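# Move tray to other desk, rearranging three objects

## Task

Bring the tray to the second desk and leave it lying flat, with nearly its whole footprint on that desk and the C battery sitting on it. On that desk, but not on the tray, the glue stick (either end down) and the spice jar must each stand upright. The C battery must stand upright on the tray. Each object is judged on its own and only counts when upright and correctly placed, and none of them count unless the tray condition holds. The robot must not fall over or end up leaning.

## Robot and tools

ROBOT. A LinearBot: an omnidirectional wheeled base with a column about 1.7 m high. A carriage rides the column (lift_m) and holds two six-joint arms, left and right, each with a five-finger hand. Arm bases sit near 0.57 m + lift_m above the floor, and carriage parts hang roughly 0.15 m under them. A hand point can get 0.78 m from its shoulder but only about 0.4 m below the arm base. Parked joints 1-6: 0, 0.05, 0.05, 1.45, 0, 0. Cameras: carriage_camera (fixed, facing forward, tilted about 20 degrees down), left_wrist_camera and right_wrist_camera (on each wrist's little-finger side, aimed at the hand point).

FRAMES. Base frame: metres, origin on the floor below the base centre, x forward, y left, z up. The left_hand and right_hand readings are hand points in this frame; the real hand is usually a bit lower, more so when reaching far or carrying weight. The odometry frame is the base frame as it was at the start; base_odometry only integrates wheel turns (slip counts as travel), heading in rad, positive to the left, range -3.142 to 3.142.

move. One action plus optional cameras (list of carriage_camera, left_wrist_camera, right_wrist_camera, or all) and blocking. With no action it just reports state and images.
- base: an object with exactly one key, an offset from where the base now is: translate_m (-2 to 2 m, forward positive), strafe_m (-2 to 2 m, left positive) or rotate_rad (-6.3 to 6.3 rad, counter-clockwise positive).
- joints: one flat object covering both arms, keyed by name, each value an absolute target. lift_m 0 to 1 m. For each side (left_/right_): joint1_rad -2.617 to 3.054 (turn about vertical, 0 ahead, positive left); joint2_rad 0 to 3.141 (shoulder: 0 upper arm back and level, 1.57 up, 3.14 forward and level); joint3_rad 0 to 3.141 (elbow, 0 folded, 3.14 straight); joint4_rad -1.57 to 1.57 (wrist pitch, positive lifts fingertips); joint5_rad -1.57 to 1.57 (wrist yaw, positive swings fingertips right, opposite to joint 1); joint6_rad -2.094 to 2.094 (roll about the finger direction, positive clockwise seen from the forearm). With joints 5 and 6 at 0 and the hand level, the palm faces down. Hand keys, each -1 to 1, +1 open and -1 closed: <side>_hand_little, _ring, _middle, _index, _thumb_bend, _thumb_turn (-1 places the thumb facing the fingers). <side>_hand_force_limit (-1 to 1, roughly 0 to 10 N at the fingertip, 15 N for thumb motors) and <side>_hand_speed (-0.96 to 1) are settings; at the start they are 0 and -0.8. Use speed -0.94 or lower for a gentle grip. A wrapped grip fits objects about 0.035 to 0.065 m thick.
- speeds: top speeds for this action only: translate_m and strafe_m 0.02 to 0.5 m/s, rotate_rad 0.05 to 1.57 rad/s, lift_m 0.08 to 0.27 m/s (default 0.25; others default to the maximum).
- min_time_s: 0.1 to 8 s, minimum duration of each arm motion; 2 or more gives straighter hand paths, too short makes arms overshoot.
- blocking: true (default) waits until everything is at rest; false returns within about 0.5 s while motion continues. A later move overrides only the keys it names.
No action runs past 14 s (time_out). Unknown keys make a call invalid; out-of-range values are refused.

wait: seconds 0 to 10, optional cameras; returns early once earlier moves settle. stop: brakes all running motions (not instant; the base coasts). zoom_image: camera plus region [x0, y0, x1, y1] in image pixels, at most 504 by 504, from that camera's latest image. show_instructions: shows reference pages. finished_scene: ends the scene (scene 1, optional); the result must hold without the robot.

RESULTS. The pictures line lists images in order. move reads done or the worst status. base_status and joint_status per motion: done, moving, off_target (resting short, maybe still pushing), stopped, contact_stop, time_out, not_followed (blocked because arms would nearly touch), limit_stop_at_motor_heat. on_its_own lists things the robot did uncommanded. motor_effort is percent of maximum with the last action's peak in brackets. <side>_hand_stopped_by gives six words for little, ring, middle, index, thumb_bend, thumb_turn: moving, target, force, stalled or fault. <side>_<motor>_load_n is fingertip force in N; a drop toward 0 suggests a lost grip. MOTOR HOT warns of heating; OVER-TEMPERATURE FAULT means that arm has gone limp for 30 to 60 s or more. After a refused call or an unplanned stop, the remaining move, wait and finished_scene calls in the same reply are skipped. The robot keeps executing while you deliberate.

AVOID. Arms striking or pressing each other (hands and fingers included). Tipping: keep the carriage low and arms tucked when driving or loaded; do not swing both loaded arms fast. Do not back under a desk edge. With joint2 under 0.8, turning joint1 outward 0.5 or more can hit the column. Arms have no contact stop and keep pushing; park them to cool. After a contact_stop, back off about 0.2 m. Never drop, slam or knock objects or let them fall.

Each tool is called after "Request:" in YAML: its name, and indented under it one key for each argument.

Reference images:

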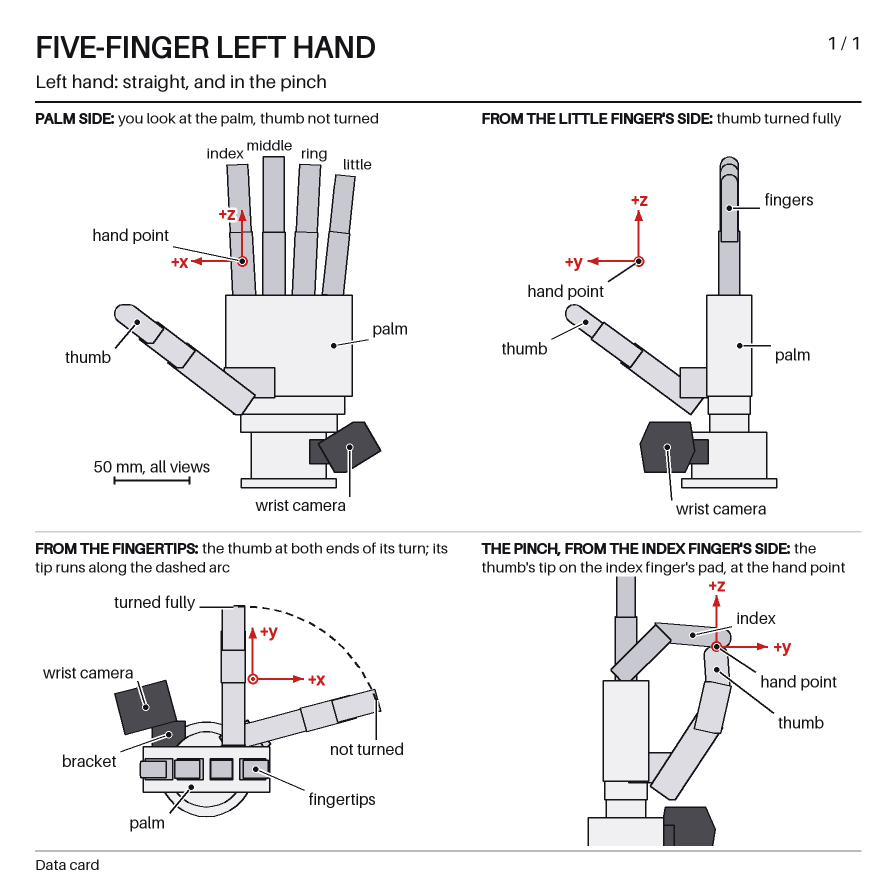

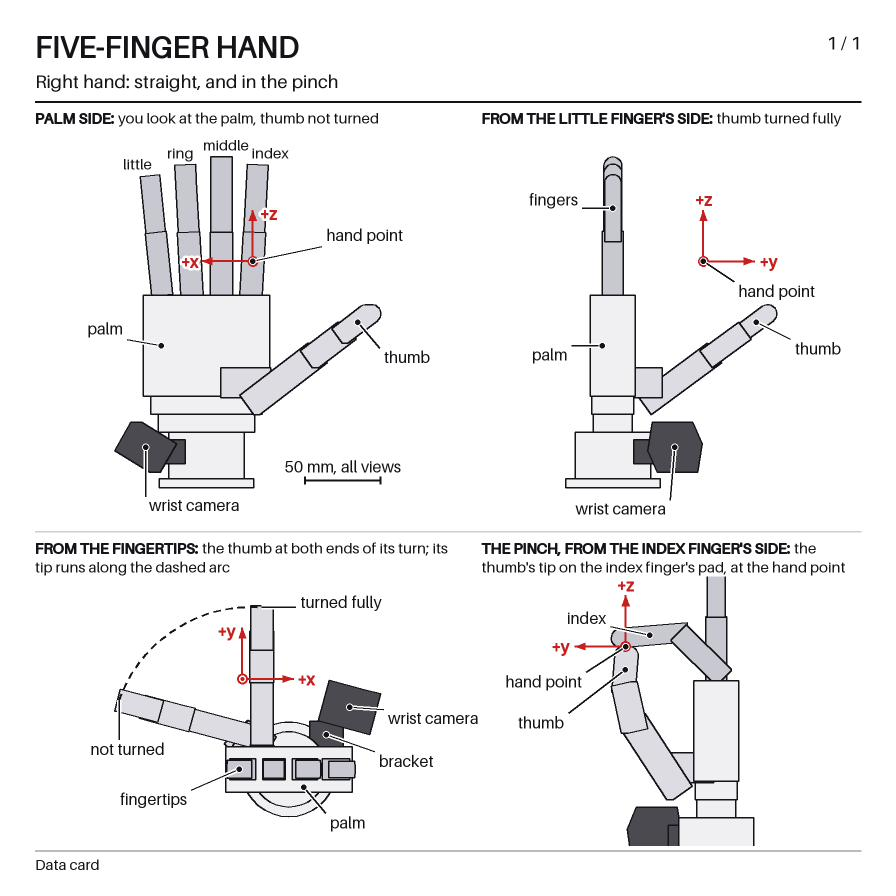

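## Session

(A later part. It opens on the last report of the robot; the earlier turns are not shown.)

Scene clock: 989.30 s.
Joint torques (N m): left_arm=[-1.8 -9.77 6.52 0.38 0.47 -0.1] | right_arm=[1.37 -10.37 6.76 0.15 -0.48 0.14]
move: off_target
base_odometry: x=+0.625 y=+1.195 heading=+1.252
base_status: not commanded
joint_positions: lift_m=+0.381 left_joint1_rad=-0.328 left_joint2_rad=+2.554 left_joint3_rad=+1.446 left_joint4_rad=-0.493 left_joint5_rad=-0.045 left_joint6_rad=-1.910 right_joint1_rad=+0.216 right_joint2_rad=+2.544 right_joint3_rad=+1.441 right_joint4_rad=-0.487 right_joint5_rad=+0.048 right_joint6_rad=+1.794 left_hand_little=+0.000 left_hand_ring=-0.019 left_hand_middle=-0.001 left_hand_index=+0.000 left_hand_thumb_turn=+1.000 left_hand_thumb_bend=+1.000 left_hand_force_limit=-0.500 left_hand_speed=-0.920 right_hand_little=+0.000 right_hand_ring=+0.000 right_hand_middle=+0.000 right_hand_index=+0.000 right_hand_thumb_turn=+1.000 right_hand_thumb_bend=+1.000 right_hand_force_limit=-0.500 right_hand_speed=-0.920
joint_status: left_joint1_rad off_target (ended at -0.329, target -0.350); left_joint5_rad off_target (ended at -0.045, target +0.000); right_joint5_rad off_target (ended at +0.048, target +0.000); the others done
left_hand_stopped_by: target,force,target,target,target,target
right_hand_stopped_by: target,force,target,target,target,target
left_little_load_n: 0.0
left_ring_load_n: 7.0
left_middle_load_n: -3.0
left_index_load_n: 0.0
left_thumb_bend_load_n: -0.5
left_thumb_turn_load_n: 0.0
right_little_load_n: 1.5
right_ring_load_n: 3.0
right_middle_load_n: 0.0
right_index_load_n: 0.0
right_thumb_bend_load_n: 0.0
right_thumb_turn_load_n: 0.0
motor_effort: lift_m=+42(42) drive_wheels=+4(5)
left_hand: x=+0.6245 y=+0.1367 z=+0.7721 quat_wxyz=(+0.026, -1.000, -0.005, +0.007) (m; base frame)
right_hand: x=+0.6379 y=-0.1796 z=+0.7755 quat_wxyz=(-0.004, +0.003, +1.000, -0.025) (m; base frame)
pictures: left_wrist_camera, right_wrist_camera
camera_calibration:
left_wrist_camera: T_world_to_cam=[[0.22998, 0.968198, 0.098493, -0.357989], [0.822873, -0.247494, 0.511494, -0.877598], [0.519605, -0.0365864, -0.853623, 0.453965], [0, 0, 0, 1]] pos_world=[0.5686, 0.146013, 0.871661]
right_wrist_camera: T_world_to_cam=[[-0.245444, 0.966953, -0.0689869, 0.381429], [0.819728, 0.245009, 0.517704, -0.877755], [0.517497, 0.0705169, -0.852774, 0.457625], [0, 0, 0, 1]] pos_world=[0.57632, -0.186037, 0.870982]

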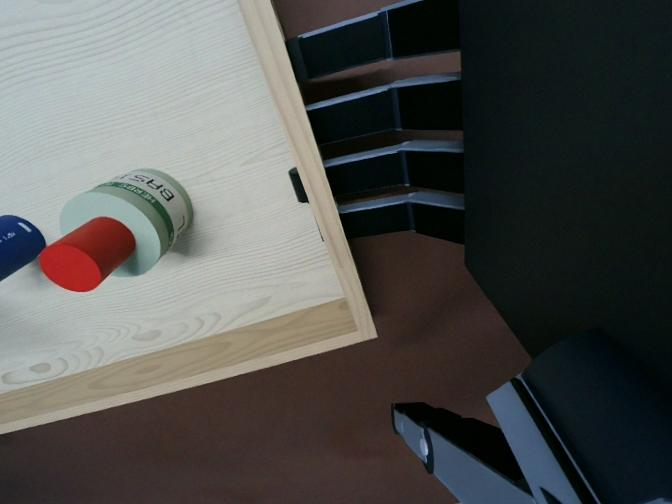

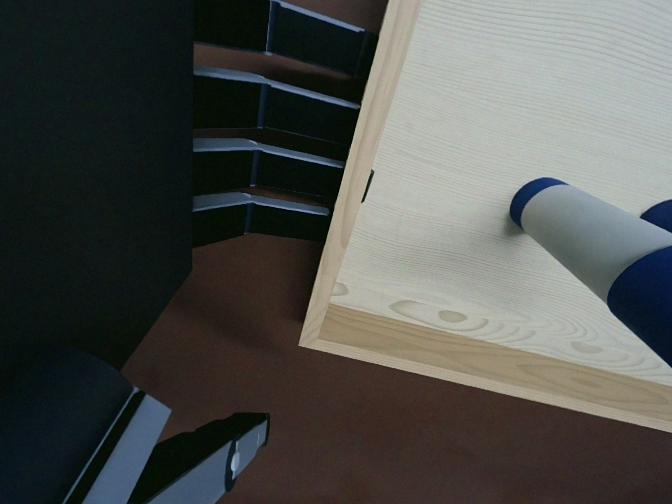

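Request:
move:
  joints: {"left_hand_speed":-0.8,"right_hand_speed":-0.8,"left_hand_thumb_bend":0.5,"right_hand_thumb_bend":0.5}

Request:
move:
  joints: {"left_hand_thumb_turn":-1,"right_hand_thumb_turn":-1}
  cameras: ["all"]

Scene clock: 1042.37 s.
Joint torques (N m): left_arm=[-1.88 -9.73 6.53 0.38 0.46 -0.1] | right_arm=[1.51 -10.47 6.87 0.14 -0.46 0.17]
move: done
base_odometry: x=+0.625 y=+1.195 heading=+1.252
base_status: not commanded
joint_positions: lift_m=+0.381 left_joint1_rad=-0.328 left_joint2_rad=+2.554 left_joint3_rad=+1.446 left_joint4_rad=-0.493 left_joint5_rad=-0.045 left_joint6_rad=-1.911 right_joint1_rad=+0.216 right_joint2_rad=+2.544 right_joint3_rad=+1.441 right_joint4_rad=-0.487 right_joint5_rad=+0.048 right_joint6_rad=+1.794 left_hand_little=+0.000 left_hand_ring=-0.019 left_hand_middle=-0.001 left_hand_index=+0.000 left_hand_thumb_turn=+1.000 left_hand_thumb_bend=+0.500 left_hand_force_limit=-0.500 left_hand_speed=-0.800 right_hand_little=+0.000 right_hand_ring=+0.000 right_hand_middle=+0.000 right_hand_index=+0.000 right_hand_thumb_turn=+1.000 right_hand_thumb_bend=+0.500 right_hand_force_limit=-0.500 right_hand_speed=-0.800
joint_status: all done
left_hand_stopped_by: target,force,target,target,target,target
right_hand_stopped_by: target,force,target,target,target,target
left_little_load_n: 0.0
left_ring_load_n: 7.0
left_middle_load_n: -3.0
left_index_load_n: 0.0
left_thumb_bend_load_n: 0.0
left_thumb_turn_load_n: 0.0
right_little_load_n: 1.5
right_ring_load_n: 3.0
right_middle_load_n: 0.0
right_index_load_n: 0.5
right_thumb_bend_load_n: 0.0
right_thumb_turn_load_n: 0.0
motor_effort: lift_m=+42(42) drive_wheels=+5(6)
left_hand: x=+0.6245 y=+0.1368 z=+0.7721 quat_wxyz=(+0.026, -1.000, -0.005, +0.007) (m; base frame)
right_hand: x=+0.6379 y=-0.1796 z=+0.7755 quat_wxyz=(-0.004, +0.003, +1.000, -0.025) (m; base frame)
pictures: none

Scene clock: 1048.00 s.
Joint torques (N m): left_arm=[-1.84 -9.7 6.56 0.36 0.47 -0.09] | right_arm=[1.51 -10.48 6.68 0.16 -0.47 0.15]
move: done
base_odometry: x=+0.625 y=+1.195 heading=+1.252
base_status: not commanded
joint_positions: lift_m=+0.381 left_joint1_rad=-0.328 left_joint2_rad=+2.554 left_joint3_rad=+1.446 left_joint4_rad=-0.493 left_joint5_rad=-0.045 left_joint6_rad=-1.911 right_joint1_rad=+0.216 right_joint2_rad=+2.544 right_joint3_rad=+1.441 right_joint4_rad=-0.487 right_joint5_rad=+0.048 right_joint6_rad=+1.795 left_hand_little=+0.000 left_hand_ring=-0.019 left_hand_middle=-0.001 left_hand_index=+0.000 left_hand_thumb_turn=-1.000 left_hand_thumb_bend=+0.500 left_hand_force_limit=-0.500 left_hand_speed=-0.800 right_hand_little=+0.000 right_hand_ring=+0.000 right_hand_middle=+0.000 right_hand_index=+0.000 right_hand_thumb_turn=-1.000 right_hand_thumb_bend=+0.500 right_hand_force_limit=-0.500 right_hand_speed=-0.800
joint_status: all done
left_hand_stopped_by: target,force,target,target,target,target
right_hand_stopped_by: target,force,target,target,target,target
left_little_load_n: 0.0
left_ring_load_n: 7.0
left_middle_load_n: -3.0
left_index_load_n: 0.0
left_thumb_bend_load_n: 0.0
left_thumb_turn_load_n: 0.0
right_little_load_n: 1.5
right_ring_load_n: 3.0
right_middle_load_n: 0.5
right_index_load_n: 0.0
right_thumb_bend_load_n: 0.0
right_thumb_turn_load_n: 0.0
motor_effort: lift_m=+42(42) drive_wheels=+4(6)
left_hand: x=+0.6244 y=+0.1368 z=+0.7721 quat_wxyz=(+0.026, -1.000, -0.005, +0.007) (m; base frame)
right_hand: x=+0.6380 y=-0.1796 z=+0.7755 quat_wxyz=(-0.004, +0.004, +1.000, -0.025) (m; base frame)
pictures: carriage_camera, left_wrist_camera, right_wrist_camera
camera_calibration:
carriage_camera: T_world_to_cam=[[0.034501, -0.99907, -0.025864, 0.0344474], [-0.37281, 0.0111457, -0.927841, 1.334], [0.927266, 0.0416538, -0.372079, 0.410966], [0, 0, 0, 1]] pos_world=[0.115064, 0.00242879, 1.39154]
left_wrist_camera: T_world_to_cam=[[0.229683, 0.968264, 0.0985442, -0.357851], [0.823148, -0.247282, 0.511154, -0.877406], [0.5193, -0.036287, -0.853821, 0.454319], [0, 0, 0, 1]] pos_world=[0.568499, 0.146013, 0.871661]
right_wrist_camera: T_world_to_cam=[[-0.244359, 0.967224, -0.0690396, 0.380801], [0.819954, 0.244111, 0.51777, -0.878138], [0.517653, 0.0699125, -0.85273, 0.457376], [0, 0, 0, 1]] pos_world=[0.576323, -0.185933, 0.870981]

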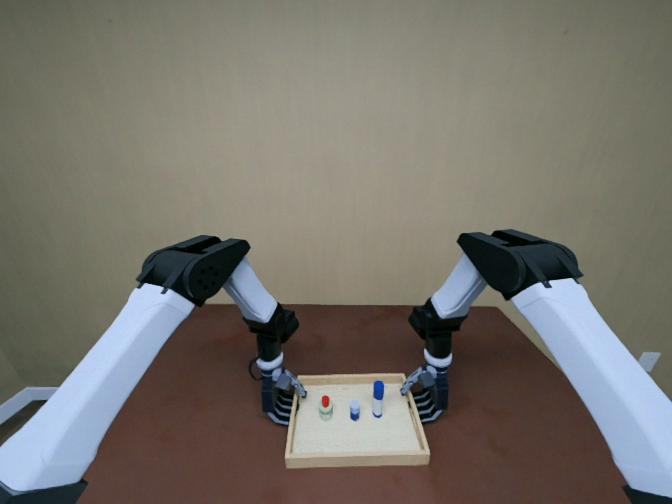

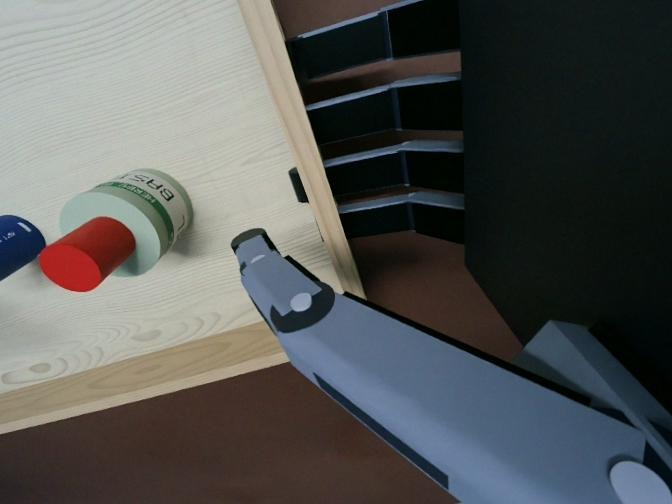

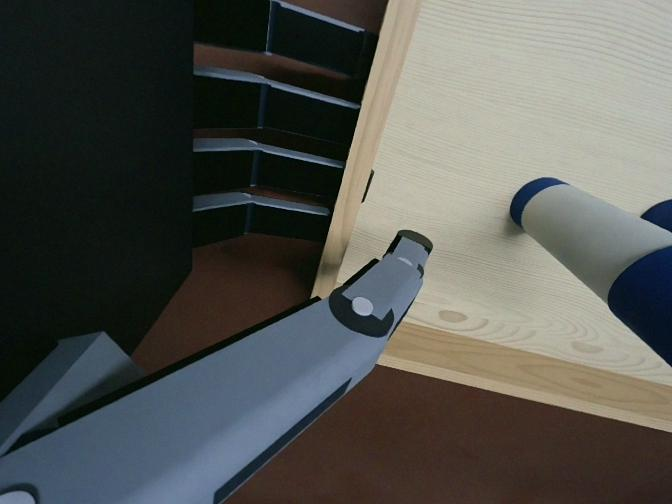

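Request:
move:
  joints: {"left_hand_speed":-0.9,"right_hand_speed":-0.9,"left_hand_force_limit":-0.4,"right_hand_force_limit":-0.4,"left_hand_thumb_bend":-0.4,"right_hand_thumb_bend":-0.4}
  cameras: ["left_wrist_camera","right_wrist_camera"]

Scene clock: 1061.90 s.
Joint torques (N m): left_arm=[-1.76 -9.66 6.56 0.37 0.47 -0.1] | right_arm=[1.48 -10.48 6.68 0.15 -0.48 0.14]
move: off_target
base_odometry: x=+0.625 y=+1.195 heading=+1.252
base_status: not commanded
joint_positions: lift_m=+0.381 left_joint1_rad=-0.329 left_joint2_rad=+2.554 left_joint3_rad=+1.446 left_joint4_rad=-0.493 left_joint5_rad=-0.045 left_joint6_rad=-1.911 right_joint1_rad=+0.216 right_joint2_rad=+2.544 right_joint3_rad=+1.441 right_joint4_rad=-0.487 right_joint5_rad=+0.048 right_joint6_rad=+1.795 left_hand_little=+0.000 left_hand_ring=-0.019 left_hand_middle=-0.001 left_hand_index=+0.000 left_hand_thumb_turn=-1.000 left_hand_thumb_bend=+0.070 left_hand_force_limit=-0.400 left_hand_speed=-0.900 right_hand_little=+0.000 right_hand_ring=+0.000 right_hand_middle=+0.000 right_hand_index=+0.000 right_hand_thumb_turn=-1.000 right_hand_thumb_bend=-0.400 right_hand_force_limit=-0.400 right_hand_speed=-0.900
joint_status: left_hand_thumb_bend off_target (ended at +0.070, target -0.400); the others done
left_hand_stopped_by: target,force,target,target,force,target
right_hand_stopped_by: target,force,target,target,target,target
left_little_load_n: 0.5
left_ring_load_n: 9.0
left_middle_load_n: -1.5
left_index_load_n: 0.0
left_thumb_bend_load_n: 3.5
left_thumb_turn_load_n: 0.5
right_little_load_n: 1.5
right_ring_load_n: 3.0
right_middle_load_n: 0.0
right_index_load_n: 0.0
right_thumb_bend_load_n: 0.0
right_thumb_turn_load_n: 0.0
motor_effort: lift_m=+42(42) drive_wheels=+5(6)
left_hand: x=+0.6243 y=+0.1366 z=+0.7721 quat_wxyz=(+0.026, -1.000, -0.005, +0.007) (m; base frame)
right_hand: x=+0.6380 y=-0.1797 z=+0.7755 quat_wxyz=(-0.004, +0.004, +1.000, -0.025) (m; base frame)
pictures: left_wrist_camera, right_wrist_camera
camera_calibration:
left_wrist_camera: T_world_to_cam=[[0.230408, 0.968053, 0.0989251, -0.358348], [0.822867, -0.248093, 0.511214, -0.877148], [0.519424, -0.0363857, -0.853742, 0.454238], [0, 0, 0, 1]] pos_world=[0.568401, 0.145813, 0.871662]
right_wrist_camera: T_world_to_cam=[[-0.243991, 0.96729, -0.0694126, 0.38092], [0.819979, 0.243989, 0.517787, -0.878138], [0.517786, 0.0694186, -0.852689, 0.457084], [0, 0, 0, 1]] pos_world=[0.576324, -0.185934, 0.87088]

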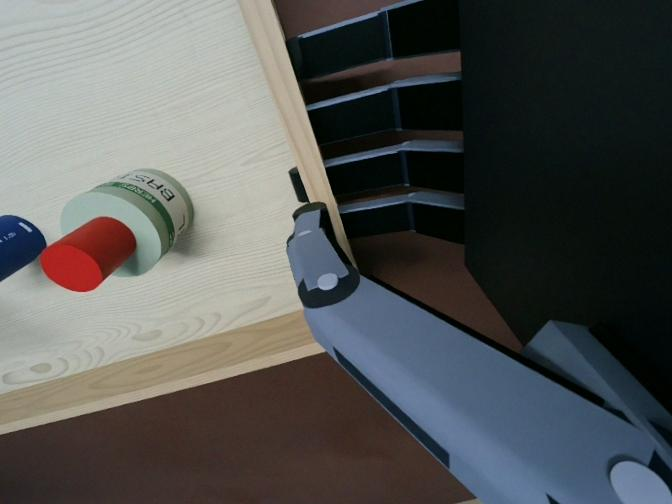

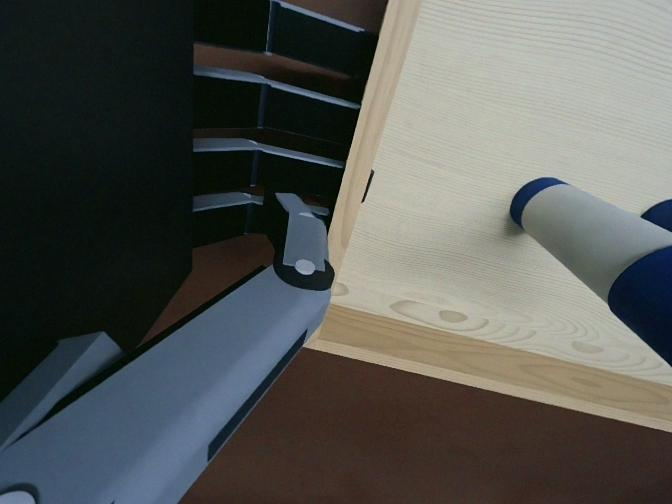

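Request:
move:
  joints: {"right_hand_thumb_bend":0.15}

Request:
move:
  joints: {"lift_m":0.393}
  speeds: {"lift_m":0.08}
  cameras: ["all"]

Scene clock: 1076.77 s.
Joint torques (N m): left_arm=[-1.76 -9.73 6.54 0.37 0.46 -0.1] | right_arm=[1.46 -10.39 6.83 0.17 -0.42 0.12]
move: done
base_odometry: x=+0.625 y=+1.195 heading=+1.252
base_status: not commanded
joint_positions: lift_m=+0.381 left_joint1_rad=-0.329 left_joint2_rad=+2.554 left_joint3_rad=+1.446 left_joint4_rad=-0.493 left_joint5_rad=-0.045 left_joint6_rad=-1.911 right_joint1_rad=+0.216 right_joint2_rad=+2.544 right_joint3_rad=+1.441 right_joint4_rad=-0.487 right_joint5_rad=+0.048 right_joint6_rad=+1.795 left_hand_little=+0.000 left_hand_ring=-0.019 left_hand_middle=-0.001 left_hand_index=+0.000 left_hand_thumb_turn=-1.000 left_hand_thumb_bend=+0.070 left_hand_force_limit=-0.400 left_hand_speed=-0.900 right_hand_little=+0.000 right_hand_ring=+0.000 right_hand_middle=+0.000 right_hand_index=+0.000 right_hand_thumb_turn=-1.000 right_hand_thumb_bend=+0.150 right_hand_force_limit=-0.400 right_hand_speed=-0.900
joint_status: all done
left_hand_stopped_by: target,force,target,target,force,target
right_hand_stopped_by: target,force,target,target,target,target
left_little_load_n: 0.0
left_ring_load_n: 9.0
left_middle_load_n: -1.5
left_index_load_n: 0.0
left_thumb_bend_load_n: 3.5
left_thumb_turn_load_n: 0.5
right_little_load_n: 2.0
right_ring_load_n: 3.0
right_middle_load_n: 0.0
right_index_load_n: 0.0
right_thumb_bend_load_n: 0.0
right_thumb_turn_load_n: 0.0
motor_effort: lift_m=+42(42) drive_wheels=+4(6)
left_hand: x=+0.6243 y=+0.1366 z=+0.7721 quat_wxyz=(+0.026, -1.000, -0.005, +0.007) (m; base frame)
right_hand: x=+0.6380 y=-0.1797 z=+0.7755 quat_wxyz=(-0.004, +0.004, +1.000, -0.025) (m; base frame)
pictures: none

Scene clock: 1077.30 s.
Joint torques (N m): left_arm=[-1.54 -10.39 6.22 0.47 0.46 -0.08] | right_arm=[1.24 -11.17 6.26 0.13 -0.49 0.11]
move: done
base_odometry: x=+0.625 y=+1.195 heading=+1.252
base_status: not commanded
joint_positions: lift_m=+0.393 left_joint1_rad=-0.332 left_joint2_rad=+2.562 left_joint3_rad=+1.449 left_joint4_rad=-0.499 left_joint5_rad=-0.046 left_joint6_rad=-1.915 right_joint1_rad=+0.219 right_joint2_rad=+2.551 right_joint3_rad=+1.444 right_joint4_rad=-0.491 right_joint5_rad=+0.048 right_joint6_rad=+1.799 left_hand_little=+0.000 left_hand_ring=-0.019 left_hand_middle=+0.000 left_hand_index=+0.000 left_hand_thumb_turn=-1.000 left_hand_thumb_bend=+0.070 left_hand_force_limit=-0.400 left_hand_speed=-0.900 right_hand_little=+0.000 right_hand_ring=+0.000 right_hand_middle=+0.000 right_hand_index=+0.000 right_hand_thumb_turn=-1.000 right_hand_thumb_bend=+0.150 right_hand_force_limit=-0.400 right_hand_speed=-0.900
joint_status: all done
left_hand_stopped_by: target,force,target,target,force,target
right_hand_stopped_by: target,force,target,target,target,target
left_little_load_n: 0.0
left_ring_load_n: 4.0
left_middle_load_n: -0.5
left_index_load_n: 1.0
left_thumb_bend_load_n: 0.0
left_thumb_turn_load_n: 0.0
right_little_load_n: 0.5
right_ring_load_n: 2.0
right_middle_load_n: 0.5
right_index_load_n: 1.0
right_thumb_bend_load_n: 0.0
right_thumb_turn_load_n: 0.0
motor_effort: lift_m=+40(47) drive_wheels=-2(5)
left_hand: x=+0.6214 y=+0.1364 z=+0.7812 quat_wxyz=(+0.028, -1.000, -0.005, +0.012) (m; base frame)
right_hand: x=+0.6361 y=-0.1790 z=+0.7850 quat_wxyz=(-0.008, +0.004, +1.000, -0.027) (m; base frame)
pictures: carriage_camera, left_wrist_camera, right_wrist_camera
camera_calibration:
carriage_camera: T_world_to_cam=[[0.034501, -0.99907, -0.025864, 0.0347604], [-0.37281, 0.0111457, -0.927841, 1.34522], [0.927266, 0.0416538, -0.372079, 0.415468], [0, 0, 0, 1]] pos_world=[0.115064, 0.00242879, 1.40364]
left_wrist_camera: T_world_to_cam=[[0.230306, 0.967921, 0.100442, -0.359548], [0.828303, -0.249161, 0.501829, -0.875353], [0.510757, -0.0323774, -0.859115, 0.472545], [0, 0, 0, 1]] pos_world=[0.566508, 0.145209, 0.881362]
right_wrist_camera: T_world_to_cam=[[-0.243804, 0.967322, -0.0696274, 0.380538], [0.824062, 0.24448, 0.51103, -0.878842], [0.511353, 0.0672138, -0.856738, 0.473059], [0, 0, 0, 1]] pos_world=[0.575096, -0.18504, 0.880898]

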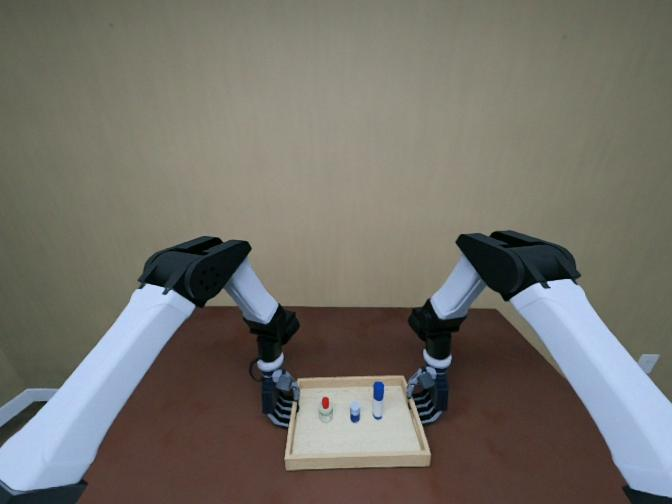

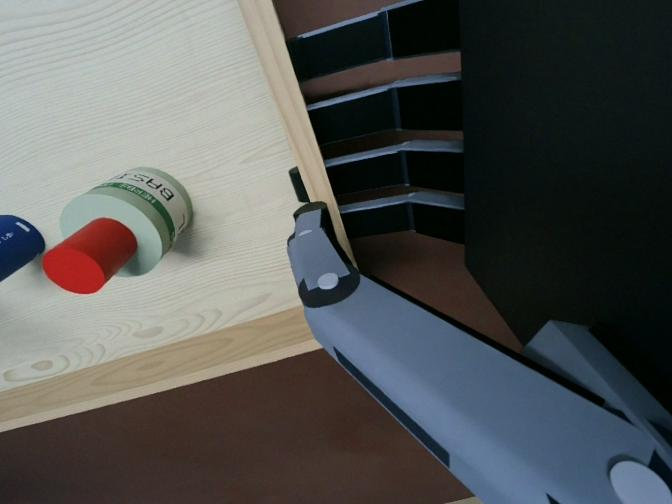

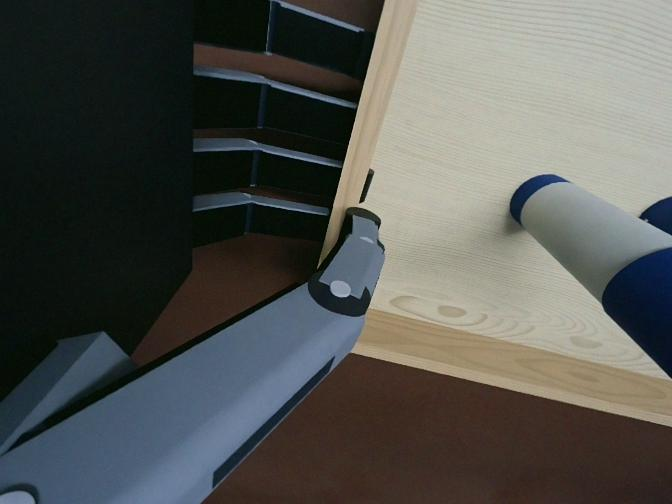

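Request:
move:
  joints: {"lift_m":0.42}
  speeds: {"lift_m":0.08}
  cameras: ["all"]

Request:
zoom_image:
  camera: "carriage_camera"
  region: [250, 340, 460, 500]

Scene clock: 1096.13 s.
Joint torques (N m): left_arm=[-1.46 -10.69 6.09 0.42 0.49 -0.09] | right_arm=[1.01 -11.59 6.27 0.11 -0.5 0.12]
move: done
base_odometry: x=+0.625 y=+1.195 heading=+1.252
base_status: not commanded
joint_positions: lift_m=+0.420 left_joint1_rad=-0.333 left_joint2_rad=+2.565 left_joint3_rad=+1.450 left_joint4_rad=-0.502 left_joint5_rad=-0.046 left_joint6_rad=-1.916 right_joint1_rad=+0.220 right_joint2_rad=+2.556 right_joint3_rad=+1.446 right_joint4_rad=-0.493 right_joint5_rad=+0.048 right_joint6_rad=+1.800 left_hand_little=+0.000 left_hand_ring=-0.019 left_hand_middle=+0.000 left_hand_index=+0.000 left_hand_thumb_turn=-1.000 left_hand_thumb_bend=+0.070 left_hand_force_limit=-0.400 left_hand_speed=-0.900 right_hand_little=+0.000 right_hand_ring=+0.000 right_hand_middle=+0.000 right_hand_index=+0.000 right_hand_thumb_turn=-1.000 right_hand_thumb_bend=+0.150 right_hand_force_limit=-0.400 right_hand_speed=-0.900
joint_status: all done
left_hand_stopped_by: target,force,target,target,force,target
right_hand_stopped_by: target,force,target,target,target,target
left_little_load_n: 0.0
left_ring_load_n: 4.0
left_middle_load_n: -0.5
left_index_load_n: 1.0
left_thumb_bend_load_n: 0.0
left_thumb_turn_load_n: 0.0
right_little_load_n: 0.5
right_ring_load_n: 2.5
right_middle_load_n: 0.0
right_index_load_n: 1.5
right_thumb_bend_load_n: 0.0
right_thumb_turn_load_n: 0.0
motor_effort: lift_m=+40(50) drive_wheels=+3(6)
left_hand: x=+0.6203 y=+0.1363 z=+0.8070 quat_wxyz=(+0.029, -0.999, -0.005, +0.014) (m; base frame)
right_hand: x=+0.6344 y=-0.1787 z=+0.8102 quat_wxyz=(-0.010, +0.004, +1.000, -0.027) (m; base frame)
pictures: carriage_camera, left_wrist_camera, right_wrist_camera
camera_calibration:
carriage_camera: T_world_to_cam=[[0.034501, -0.99907, -0.025864, 0.0354587], [-0.37281, 0.0111457, -0.927841, 1.37027], [0.927266, 0.0416538, -0.372079, 0.425514], [0, 0, 0, 1]] pos_world=[0.115064, 0.00242879, 1.43064]
left_wrist_camera: T_world_to_cam=[[0.230701, 0.967777, 0.100917, -0.362328], [0.830217, -0.249871, 0.498302, -0.885646], [0.507462, -0.0311756, -0.86111, 0.498865], [0, 0, 0, 1]] pos_world=[0.565712, 0.144908, 0.907462]
right_wrist_camera: T_world_to_cam=[[-0.244503, 0.967155, -0.0695006, 0.381915], [0.82676, 0.245387, 0.506214, -0.888068], [0.506642, 0.0663105, -0.859603, 0.500599], [0, 0, 0, 1]] pos_world=[0.573974, -0.184646, 0.906412]

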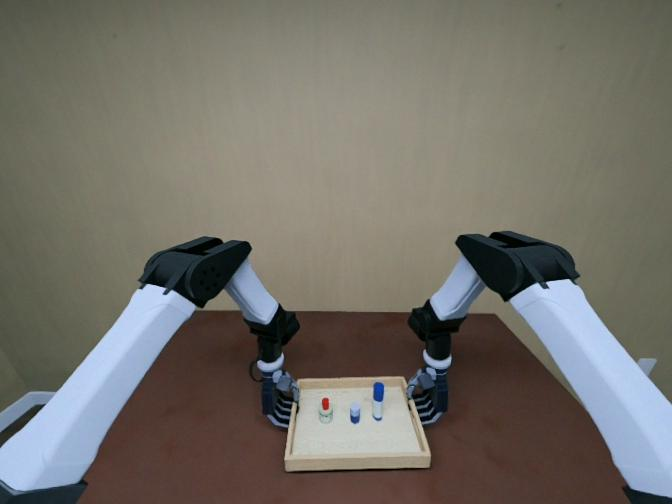

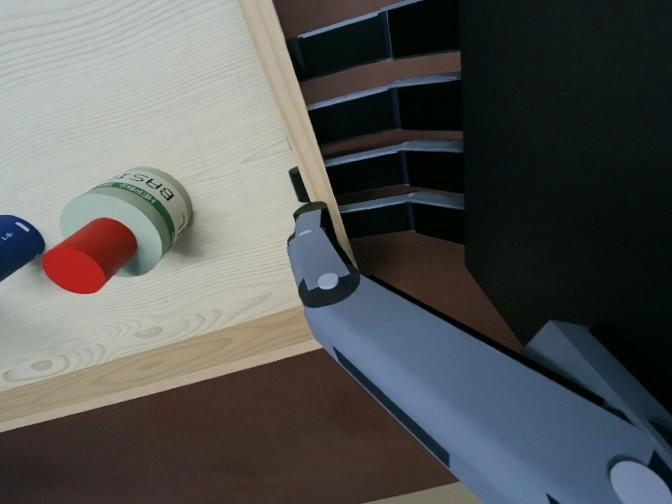

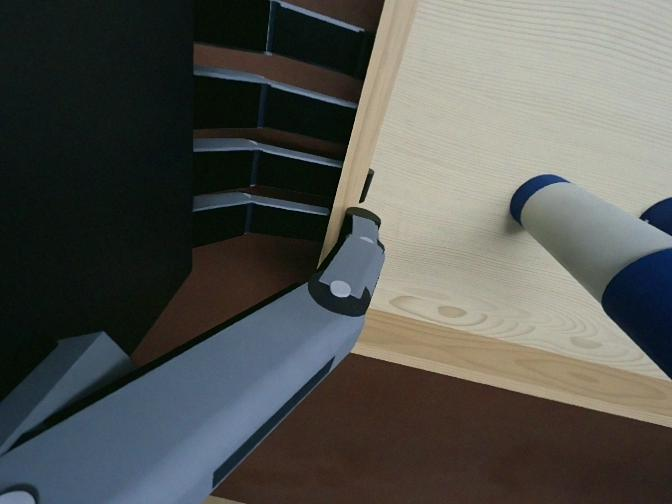

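Scaled by 2.400 from the camera's 672x504 image, which has a finer 960x720 frame.

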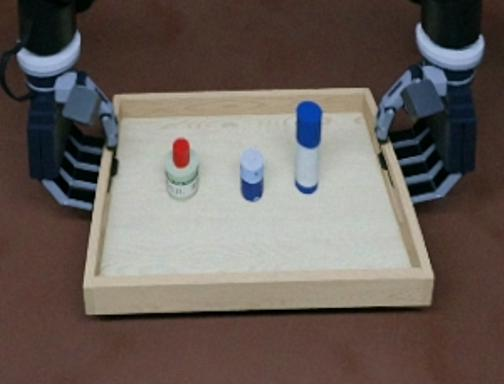

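Request:
move:
  joints: {"lift_m":0.46}
  speeds: {"lift_m":0.08}

Request:
move:
  base: {"translate_m": -0.15}
  speeds: {"translate_m": 0.06}
  cameras: ["carriage_camera","right_wrist_camera"]

Scene clock: 1117.97 s.
Joint torques (N m): left_arm=[-1.51 -10.69 6 0.44 0.48 -0.06] | right_arm=[0.85 -11.75 5.9 0.17 -0.48 0.1]
move: done
base_odometry: x=+0.625 y=+1.195 heading=+1.252
base_status: not commanded
joint_positions: lift_m=+0.460 left_joint1_rad=-0.333 left_joint2_rad=+2.567 left_joint3_rad=+1.451 left_joint4_rad=-0.503 left_joint5_rad=-0.046 left_joint6_rad=-1.916 right_joint1_rad=+0.221 right_joint2_rad=+2.558 right_joint3_rad=+1.447 right_joint4_rad=-0.494 right_joint5_rad=+0.048 right_joint6_rad=+1.801 left_hand_little=+0.000 left_hand_ring=-0.019 left_hand_middle=+0.000 left_hand_index=+0.000 left_hand_thumb_turn=-1.000 left_hand_thumb_bend=+0.070 left_hand_force_limit=-0.400 left_hand_speed=-0.900 right_hand_little=+0.000 right_hand_ring=+0.000 right_hand_middle=+0.000 right_hand_index=+0.000 right_hand_thumb_turn=-1.000 right_hand_thumb_bend=+0.150 right_hand_force_limit=-0.400 right_hand_speed=-0.900
joint_status: all done
left_hand_stopped_by: target,force,target,target,force,target
right_hand_stopped_by: target,force,target,target,target,target
left_little_load_n: 0.0
left_ring_load_n: 4.0
left_middle_load_n: -0.5
left_index_load_n: 1.0
left_thumb_bend_load_n: 0.0
left_thumb_turn_load_n: 0.0
right_little_load_n: 1.0
right_ring_load_n: 2.5
right_middle_load_n: 0.0
right_index_load_n: 1.5
right_thumb_bend_load_n: 0.0
right_thumb_turn_load_n: 0.0
motor_effort: lift_m=+40(49) drive_wheels=+5(5)
left_hand: x=+0.6198 y=+0.1365 z=+0.8462 quat_wxyz=(+0.030, -0.999, -0.005, +0.015) (m; base frame)
right_hand: x=+0.6341 y=-0.1787 z=+0.8495 quat_wxyz=(-0.011, +0.004, +1.000, -0.027) (m; base frame)
pictures: none

Scene clock: 1121.00 s.
Joint torques (N m): left_arm=[-1.4 -10.81 5.96 0.47 0.48 -0.04] | right_arm=[1.02 -11.71 5.97 0.22 -0.48 0.08]
move: done
base_odometry: x=+0.578 y=+1.052 heading=+1.252
base_status: done
joint_positions: lift_m=+0.460 left_joint1_rad=-0.334 left_joint2_rad=+2.567 left_joint3_rad=+1.451 left_joint4_rad=-0.504 left_joint5_rad=-0.046 left_joint6_rad=-1.916 right_joint1_rad=+0.222 right_joint2_rad=+2.558 right_joint3_rad=+1.447 right_joint4_rad=-0.495 right_joint5_rad=+0.049 right_joint6_rad=+1.801 left_hand_little=+0.000 left_hand_ring=-0.019 left_hand_middle=+0.000 left_hand_index=+0.000 left_hand_thumb_turn=-1.000 left_hand_thumb_bend=+0.070 left_hand_force_limit=-0.400 left_hand_speed=-0.900 right_hand_little=+0.000 right_hand_ring=+0.000 right_hand_middle=+0.000 right_hand_index=+0.000 right_hand_thumb_turn=-1.000 right_hand_thumb_bend=+0.150 right_hand_force_limit=-0.400 right_hand_speed=-0.900
joint_status: not commanded
left_hand_stopped_by: target,force,target,target,force,target
right_hand_stopped_by: target,force,target,target,target,target
left_little_load_n: 0.0
left_ring_load_n: 4.0
left_middle_load_n: -0.5
left_index_load_n: 1.0
left_thumb_bend_load_n: 0.0
left_thumb_turn_load_n: 0.0
right_little_load_n: 1.0
right_ring_load_n: 2.5
right_middle_load_n: 0.5
right_index_load_n: 1.0
right_thumb_bend_load_n: 0.0
right_thumb_turn_load_n: 0.0
motor_effort: lift_m=+40(40) drive_wheels=-1(8)
left_hand: x=+0.6194 y=+0.1364 z=+0.8462 quat_wxyz=(+0.030, -0.999, -0.005, +0.016) (m; base frame)
right_hand: x=+0.6338 y=-0.1785 z=+0.8494 quat_wxyz=(-0.012, +0.004, +1.000, -0.028) (m; base frame)
pictures: carriage_camera, right_wrist_camera
camera_calibration:
carriage_camera: T_world_to_cam=[[0.034501, -0.99907, -0.025864, 0.0364932], [-0.37281, 0.0111457, -0.927841, 1.40739], [0.927266, 0.0416538, -0.372079, 0.440397], [0, 0, 0, 1]] pos_world=[0.115064, 0.00242879, 1.47064]
right_wrist_camera: T_world_to_cam=[[-0.245448, 0.966886, -0.0699055, 0.385145], [0.827834, 0.246579, 0.503875, -0.905931], [0.504427, 0.0658048, -0.860943, 0.537106], [0, 0, 0, 1]] pos_world=[0.573563, -0.184352, 0.945817]

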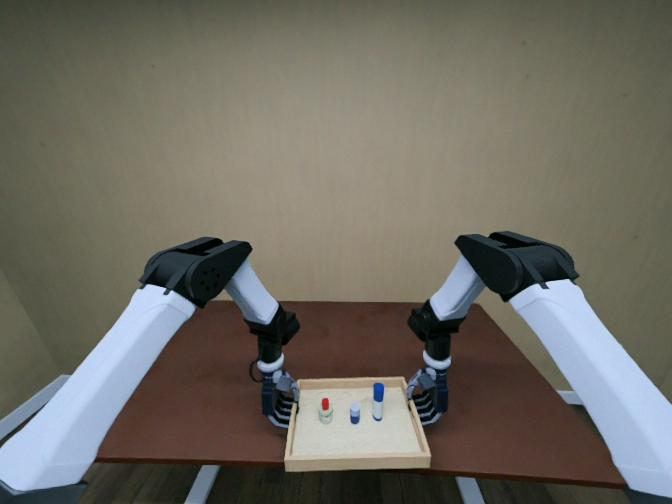

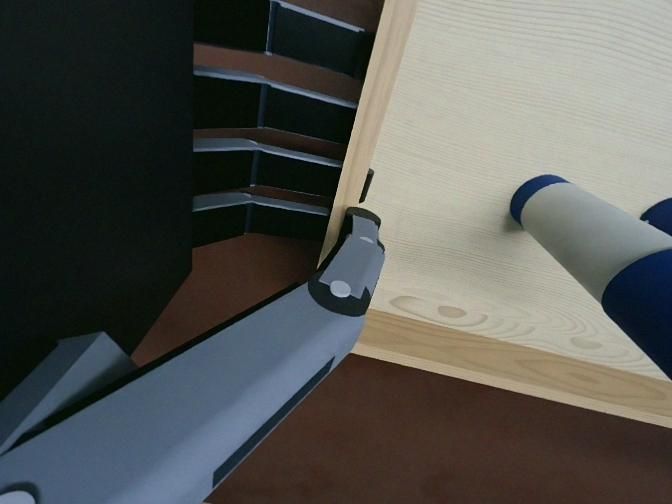

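Request:
move:
  base: {"translate_m": -1.05}
  speeds: {"translate_m": 0.12}
  cameras: ["carriage_camera"]

Request:
move:
  base: {"rotate_rad": 1.5}
  speeds: {"rotate_rad": 0.22}
  cameras: ["carriage_camera"]

Request:
move:
  base: {"rotate_rad": 1.55}
  speeds: {"rotate_rad": 0.25}
  cameras: ["all"]

Scene clock: 1142.20 s.
Joint torques (N m): left_arm=[-1.39 -10.74 5.94 0.45 0.48 -0.04] | right_arm=[1.01 -11.59 6.2 0.2 -0.5 0.07]
move: done
base_odometry: x=+0.250 y=+0.055 heading=+1.252
base_status: done
joint_positions: lift_m=+0.460 left_joint1_rad=-0.334 left_joint2_rad=+2.567 left_joint3_rad=+1.451 left_joint4_rad=-0.504 left_joint5_rad=-0.046 left_joint6_rad=-1.916 right_joint1_rad=+0.222 right_joint2_rad=+2.558 right_joint3_rad=+1.447 right_joint4_rad=-0.495 right_joint5_rad=+0.049 right_joint6_rad=+1.801 left_hand_little=+0.000 left_hand_ring=-0.019 left_hand_middle=+0.000 left_hand_index=+0.000 left_hand_thumb_turn=-1.000 left_hand_thumb_bend=+0.070 left_hand_force_limit=-0.400 left_hand_speed=-0.900 right_hand_little=+0.000 right_hand_ring=+0.000 right_hand_middle=+0.000 right_hand_index=+0.000 right_hand_thumb_turn=-1.000 right_hand_thumb_bend=+0.150 right_hand_force_limit=-0.400 right_hand_speed=-0.900
joint_status: not commanded
left_hand_stopped_by: target,force,target,target,force,target
right_hand_stopped_by: target,force,target,target,target,target
left_little_load_n: 0.0
left_ring_load_n: 4.0
left_middle_load_n: -0.5
left_index_load_n: 1.0
left_thumb_bend_load_n: 0.0
left_thumb_turn_load_n: 0.0
right_little_load_n: 1.0
right_ring_load_n: 2.5
right_middle_load_n: 0.0
right_index_load_n: 1.0
right_thumb_bend_load_n: 0.0
right_thumb_turn_load_n: 0.0
motor_effort: lift_m=+40(40) drive_wheels=+0(8)
left_hand: x=+0.6194 y=+0.1364 z=+0.8462 quat_wxyz=(+0.030, -0.999, -0.005, +0.016) (m; base frame)
right_hand: x=+0.6338 y=-0.1785 z=+0.8494 quat_wxyz=(-0.012, +0.004, +1.000, -0.028) (m; base frame)
pictures: carriage_camera
camera_calibration:
carriage_camera: T_world_to_cam=[[0.034501, -0.99907, -0.025864, 0.0364932], [-0.37281, 0.0111457, -0.927841, 1.40739], [0.927266, 0.0416538, -0.372079, 0.440397], [0, 0, 0, 1]] pos_world=[0.115064, 0.00242879, 1.47064]

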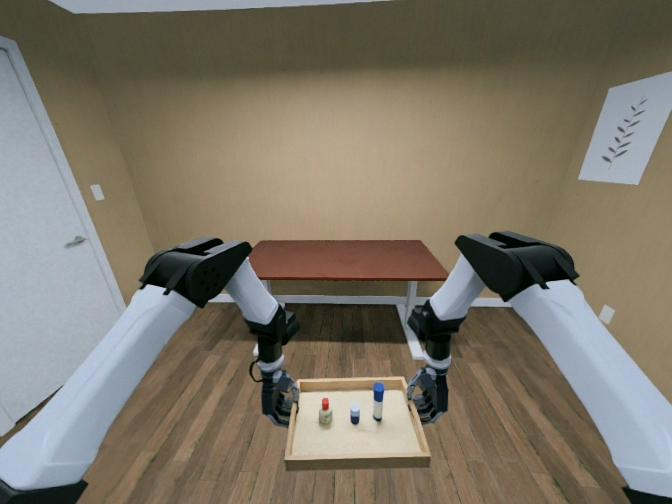

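Scene clock: 1149.60 s.
Joint torques (N m): left_arm=[-1.11 -10.73 5.91 0.46 0.52 -0.03] | right_arm=[0.68 -11.7 6 0.22 -0.54 0.07]
move: done
base_odometry: x=+0.250 y=+0.055 heading=+2.752
base_status: done
joint_positions: lift_m=+0.460 left_joint1_rad=-0.339 left_joint2_rad=+2.567 left_joint3_rad=+1.451 left_joint4_rad=-0.506 left_joint5_rad=-0.050 left_joint6_rad=-1.917 right_joint1_rad=+0.223 right_joint2_rad=+2.558 right_joint3_rad=+1.447 right_joint4_rad=-0.497 right_joint5_rad=+0.053 right_joint6_rad=+1.801 left_hand_little=+0.000 left_hand_ring=-0.019 left_hand_middle=+0.000 left_hand_index=+0.000 left_hand_thumb_turn=-1.000 left_hand_thumb_bend=+0.070 left_hand_force_limit=-0.400 left_hand_speed=-0.900 right_hand_little=+0.000 right_hand_ring=+0.000 right_hand_middle=+0.000 right_hand_index=+0.000 right_hand_thumb_turn=-1.000 right_hand_thumb_bend=+0.150 right_hand_force_limit=-0.400 right_hand_speed=-0.900
joint_status: not commanded
left_hand_stopped_by: target,force,target,target,force,target
right_hand_stopped_by: target,force,target,target,target,target
left_little_load_n: 0.0
left_ring_load_n: 4.5
left_middle_load_n: -1.0
left_index_load_n: 1.5
left_thumb_bend_load_n: 0.0
left_thumb_turn_load_n: 0.0
right_little_load_n: 0.5
right_ring_load_n: 2.5
right_middle_load_n: 0.5
right_index_load_n: 1.0
right_thumb_bend_load_n: 0.0
right_thumb_turn_load_n: 0.0
motor_effort: lift_m=+40(40) drive_wheels=+6(12)
left_hand: x=+0.6183 y=+0.1356 z=+0.8459 quat_wxyz=(+0.032, -0.999, -0.003, +0.016) (m; base frame)
right_hand: x=+0.6332 y=-0.1785 z=+0.8492 quat_wxyz=(-0.012, +0.003, +0.999, -0.030) (m; base frame)
pictures: carriage_camera
camera_calibration:
carriage_camera: T_world_to_cam=[[0.034501, -0.99907, -0.025864, 0.0364932], [-0.37281, 0.0111457, -0.927841, 1.40739], [0.927266, 0.0416538, -0.372079, 0.440397], [0, 0, 0, 1]] pos_world=[0.115064, 0.00242879, 1.47064]

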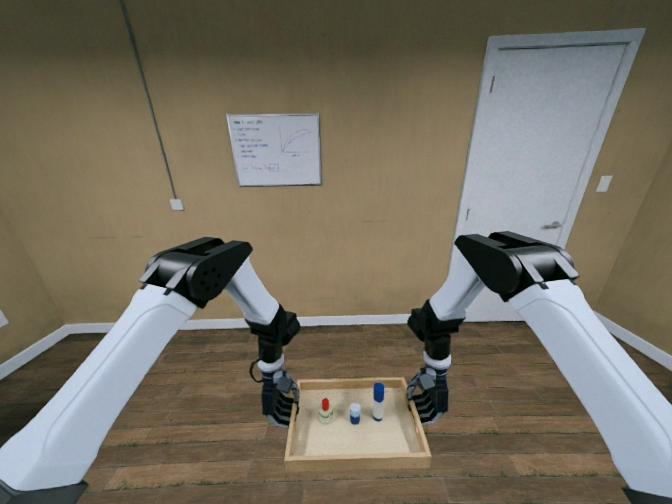

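Scene clock: 1156.40 s.
Joint torques (N m): left_arm=[-1.17 -10.84 5.97 0.47 0.53 -0.03] | right_arm=[0.51 -11.74 6.12 0.23 -0.53 0.09]
move: done
base_odometry: x=+0.250 y=+0.055 heading=-1.982
base_status: done
joint_positions: lift_m=+0.460 left_joint1_rad=-0.339 left_joint2_rad=+2.567 left_joint3_rad=+1.451 left_joint4_rad=-0.507 left_joint5_rad=-0.051 left_joint6_rad=-1.918 right_joint1_rad=+0.224 right_joint2_rad=+2.558 right_joint3_rad=+1.447 right_joint4_rad=-0.498 right_joint5_rad=+0.053 right_joint6_rad=+1.801 left_hand_little=+0.000 left_hand_ring=-0.019 left_hand_middle=+0.000 left_hand_index=+0.000 left_hand_thumb_turn=-1.000 left_hand_thumb_bend=+0.070 left_hand_force_limit=-0.400 left_hand_speed=-0.900 right_hand_little=+0.000 right_hand_ring=+0.000 right_hand_middle=+0.000 right_hand_index=+0.000 right_hand_thumb_turn=-1.000 right_hand_thumb_bend=+0.150 right_hand_force_limit=-0.400 right_hand_speed=-0.900
joint_status: not commanded
left_hand_stopped_by: target,force,target,target,force,target
right_hand_stopped_by: target,force,target,target,target,target
left_little_load_n: 0.0
left_ring_load_n: 4.0
left_middle_load_n: -0.5
left_index_load_n: 1.5
left_thumb_bend_load_n: 0.0
left_thumb_turn_load_n: 0.0
right_little_load_n: 0.5
right_ring_load_n: 2.5
right_middle_load_n: 0.5
right_index_load_n: 1.5
right_thumb_bend_load_n: 0.0
right_thumb_turn_load_n: 0.0
motor_effort: lift_m=+40(40) drive_wheels=+8(12)
left_hand: x=+0.6182 y=+0.1359 z=+0.8459 quat_wxyz=(+0.033, -0.999, -0.003, +0.016) (m; base frame)
right_hand: x=+0.6329 y=-0.1783 z=+0.8492 quat_wxyz=(-0.013, +0.002, +0.999, -0.030) (m; base frame)
pictures: carriage_camera, left_wrist_camera, right_wrist_camera
camera_calibration:
carriage_camera: T_world_to_cam=[[0.034501, -0.99907, -0.025864, 0.0364932], [-0.37281, 0.0111457, -0.927841, 1.40739], [0.927266, 0.0416538, -0.372079, 0.440397], [0, 0, 0, 1]] pos_world=[0.115064, 0.00242879, 1.47064]
left_wrist_camera: T_world_to_cam=[[0.234772, 0.966112, 0.10728, -0.37301], [0.831305, -0.256753, 0.492961, -0.898635], [0.5038, -0.0265514, -0.863412, 0.536899], [0, 0, 0, 1]] pos_world=[0.564122, 0.143898, 0.946573]
right_wrist_camera: T_world_to_cam=[[-0.248313, 0.965848, -0.0740131, 0.38984], [0.827977, 0.251282, 0.50131, -0.902196], [0.502788, 0.0632006, -0.862096, 0.538894], [0, 0, 0, 1]] pos_world=[0.57285, -0.183879, 0.945712]

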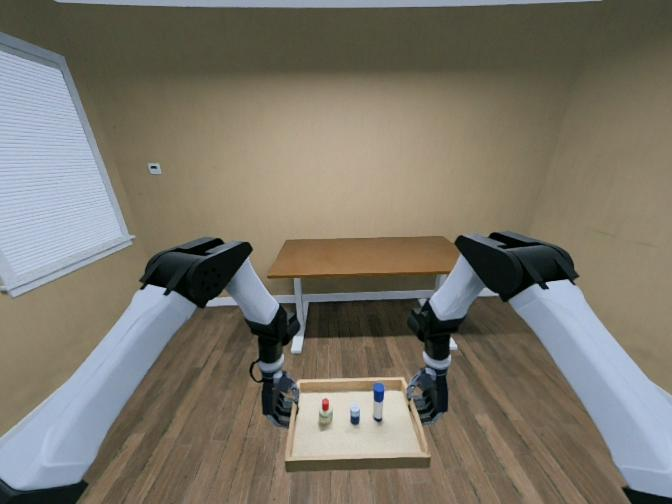

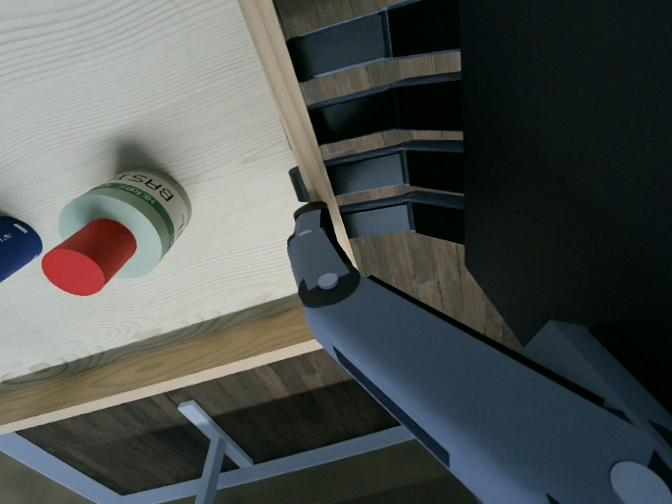

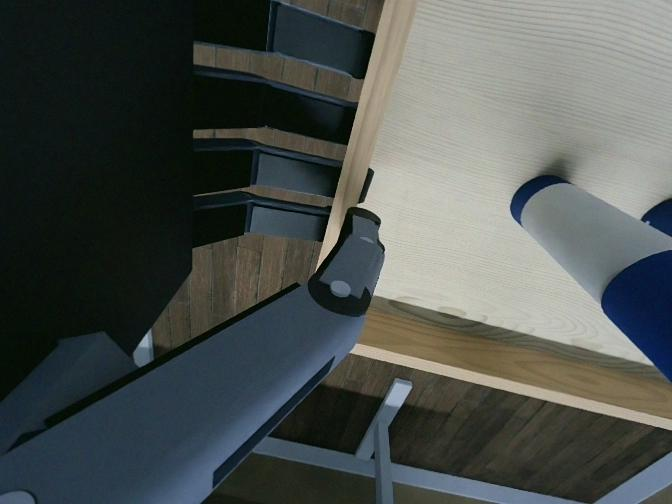

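Request:
zoom_image:
  camera: "carriage_camera"
  region: [260, 220, 500, 370]

Scaled by 2.100 from the camera's 672x504 image, which has a finer 960x720 frame.

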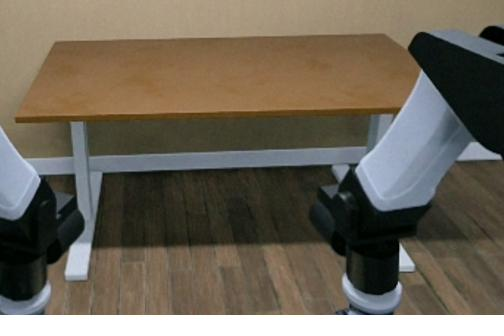

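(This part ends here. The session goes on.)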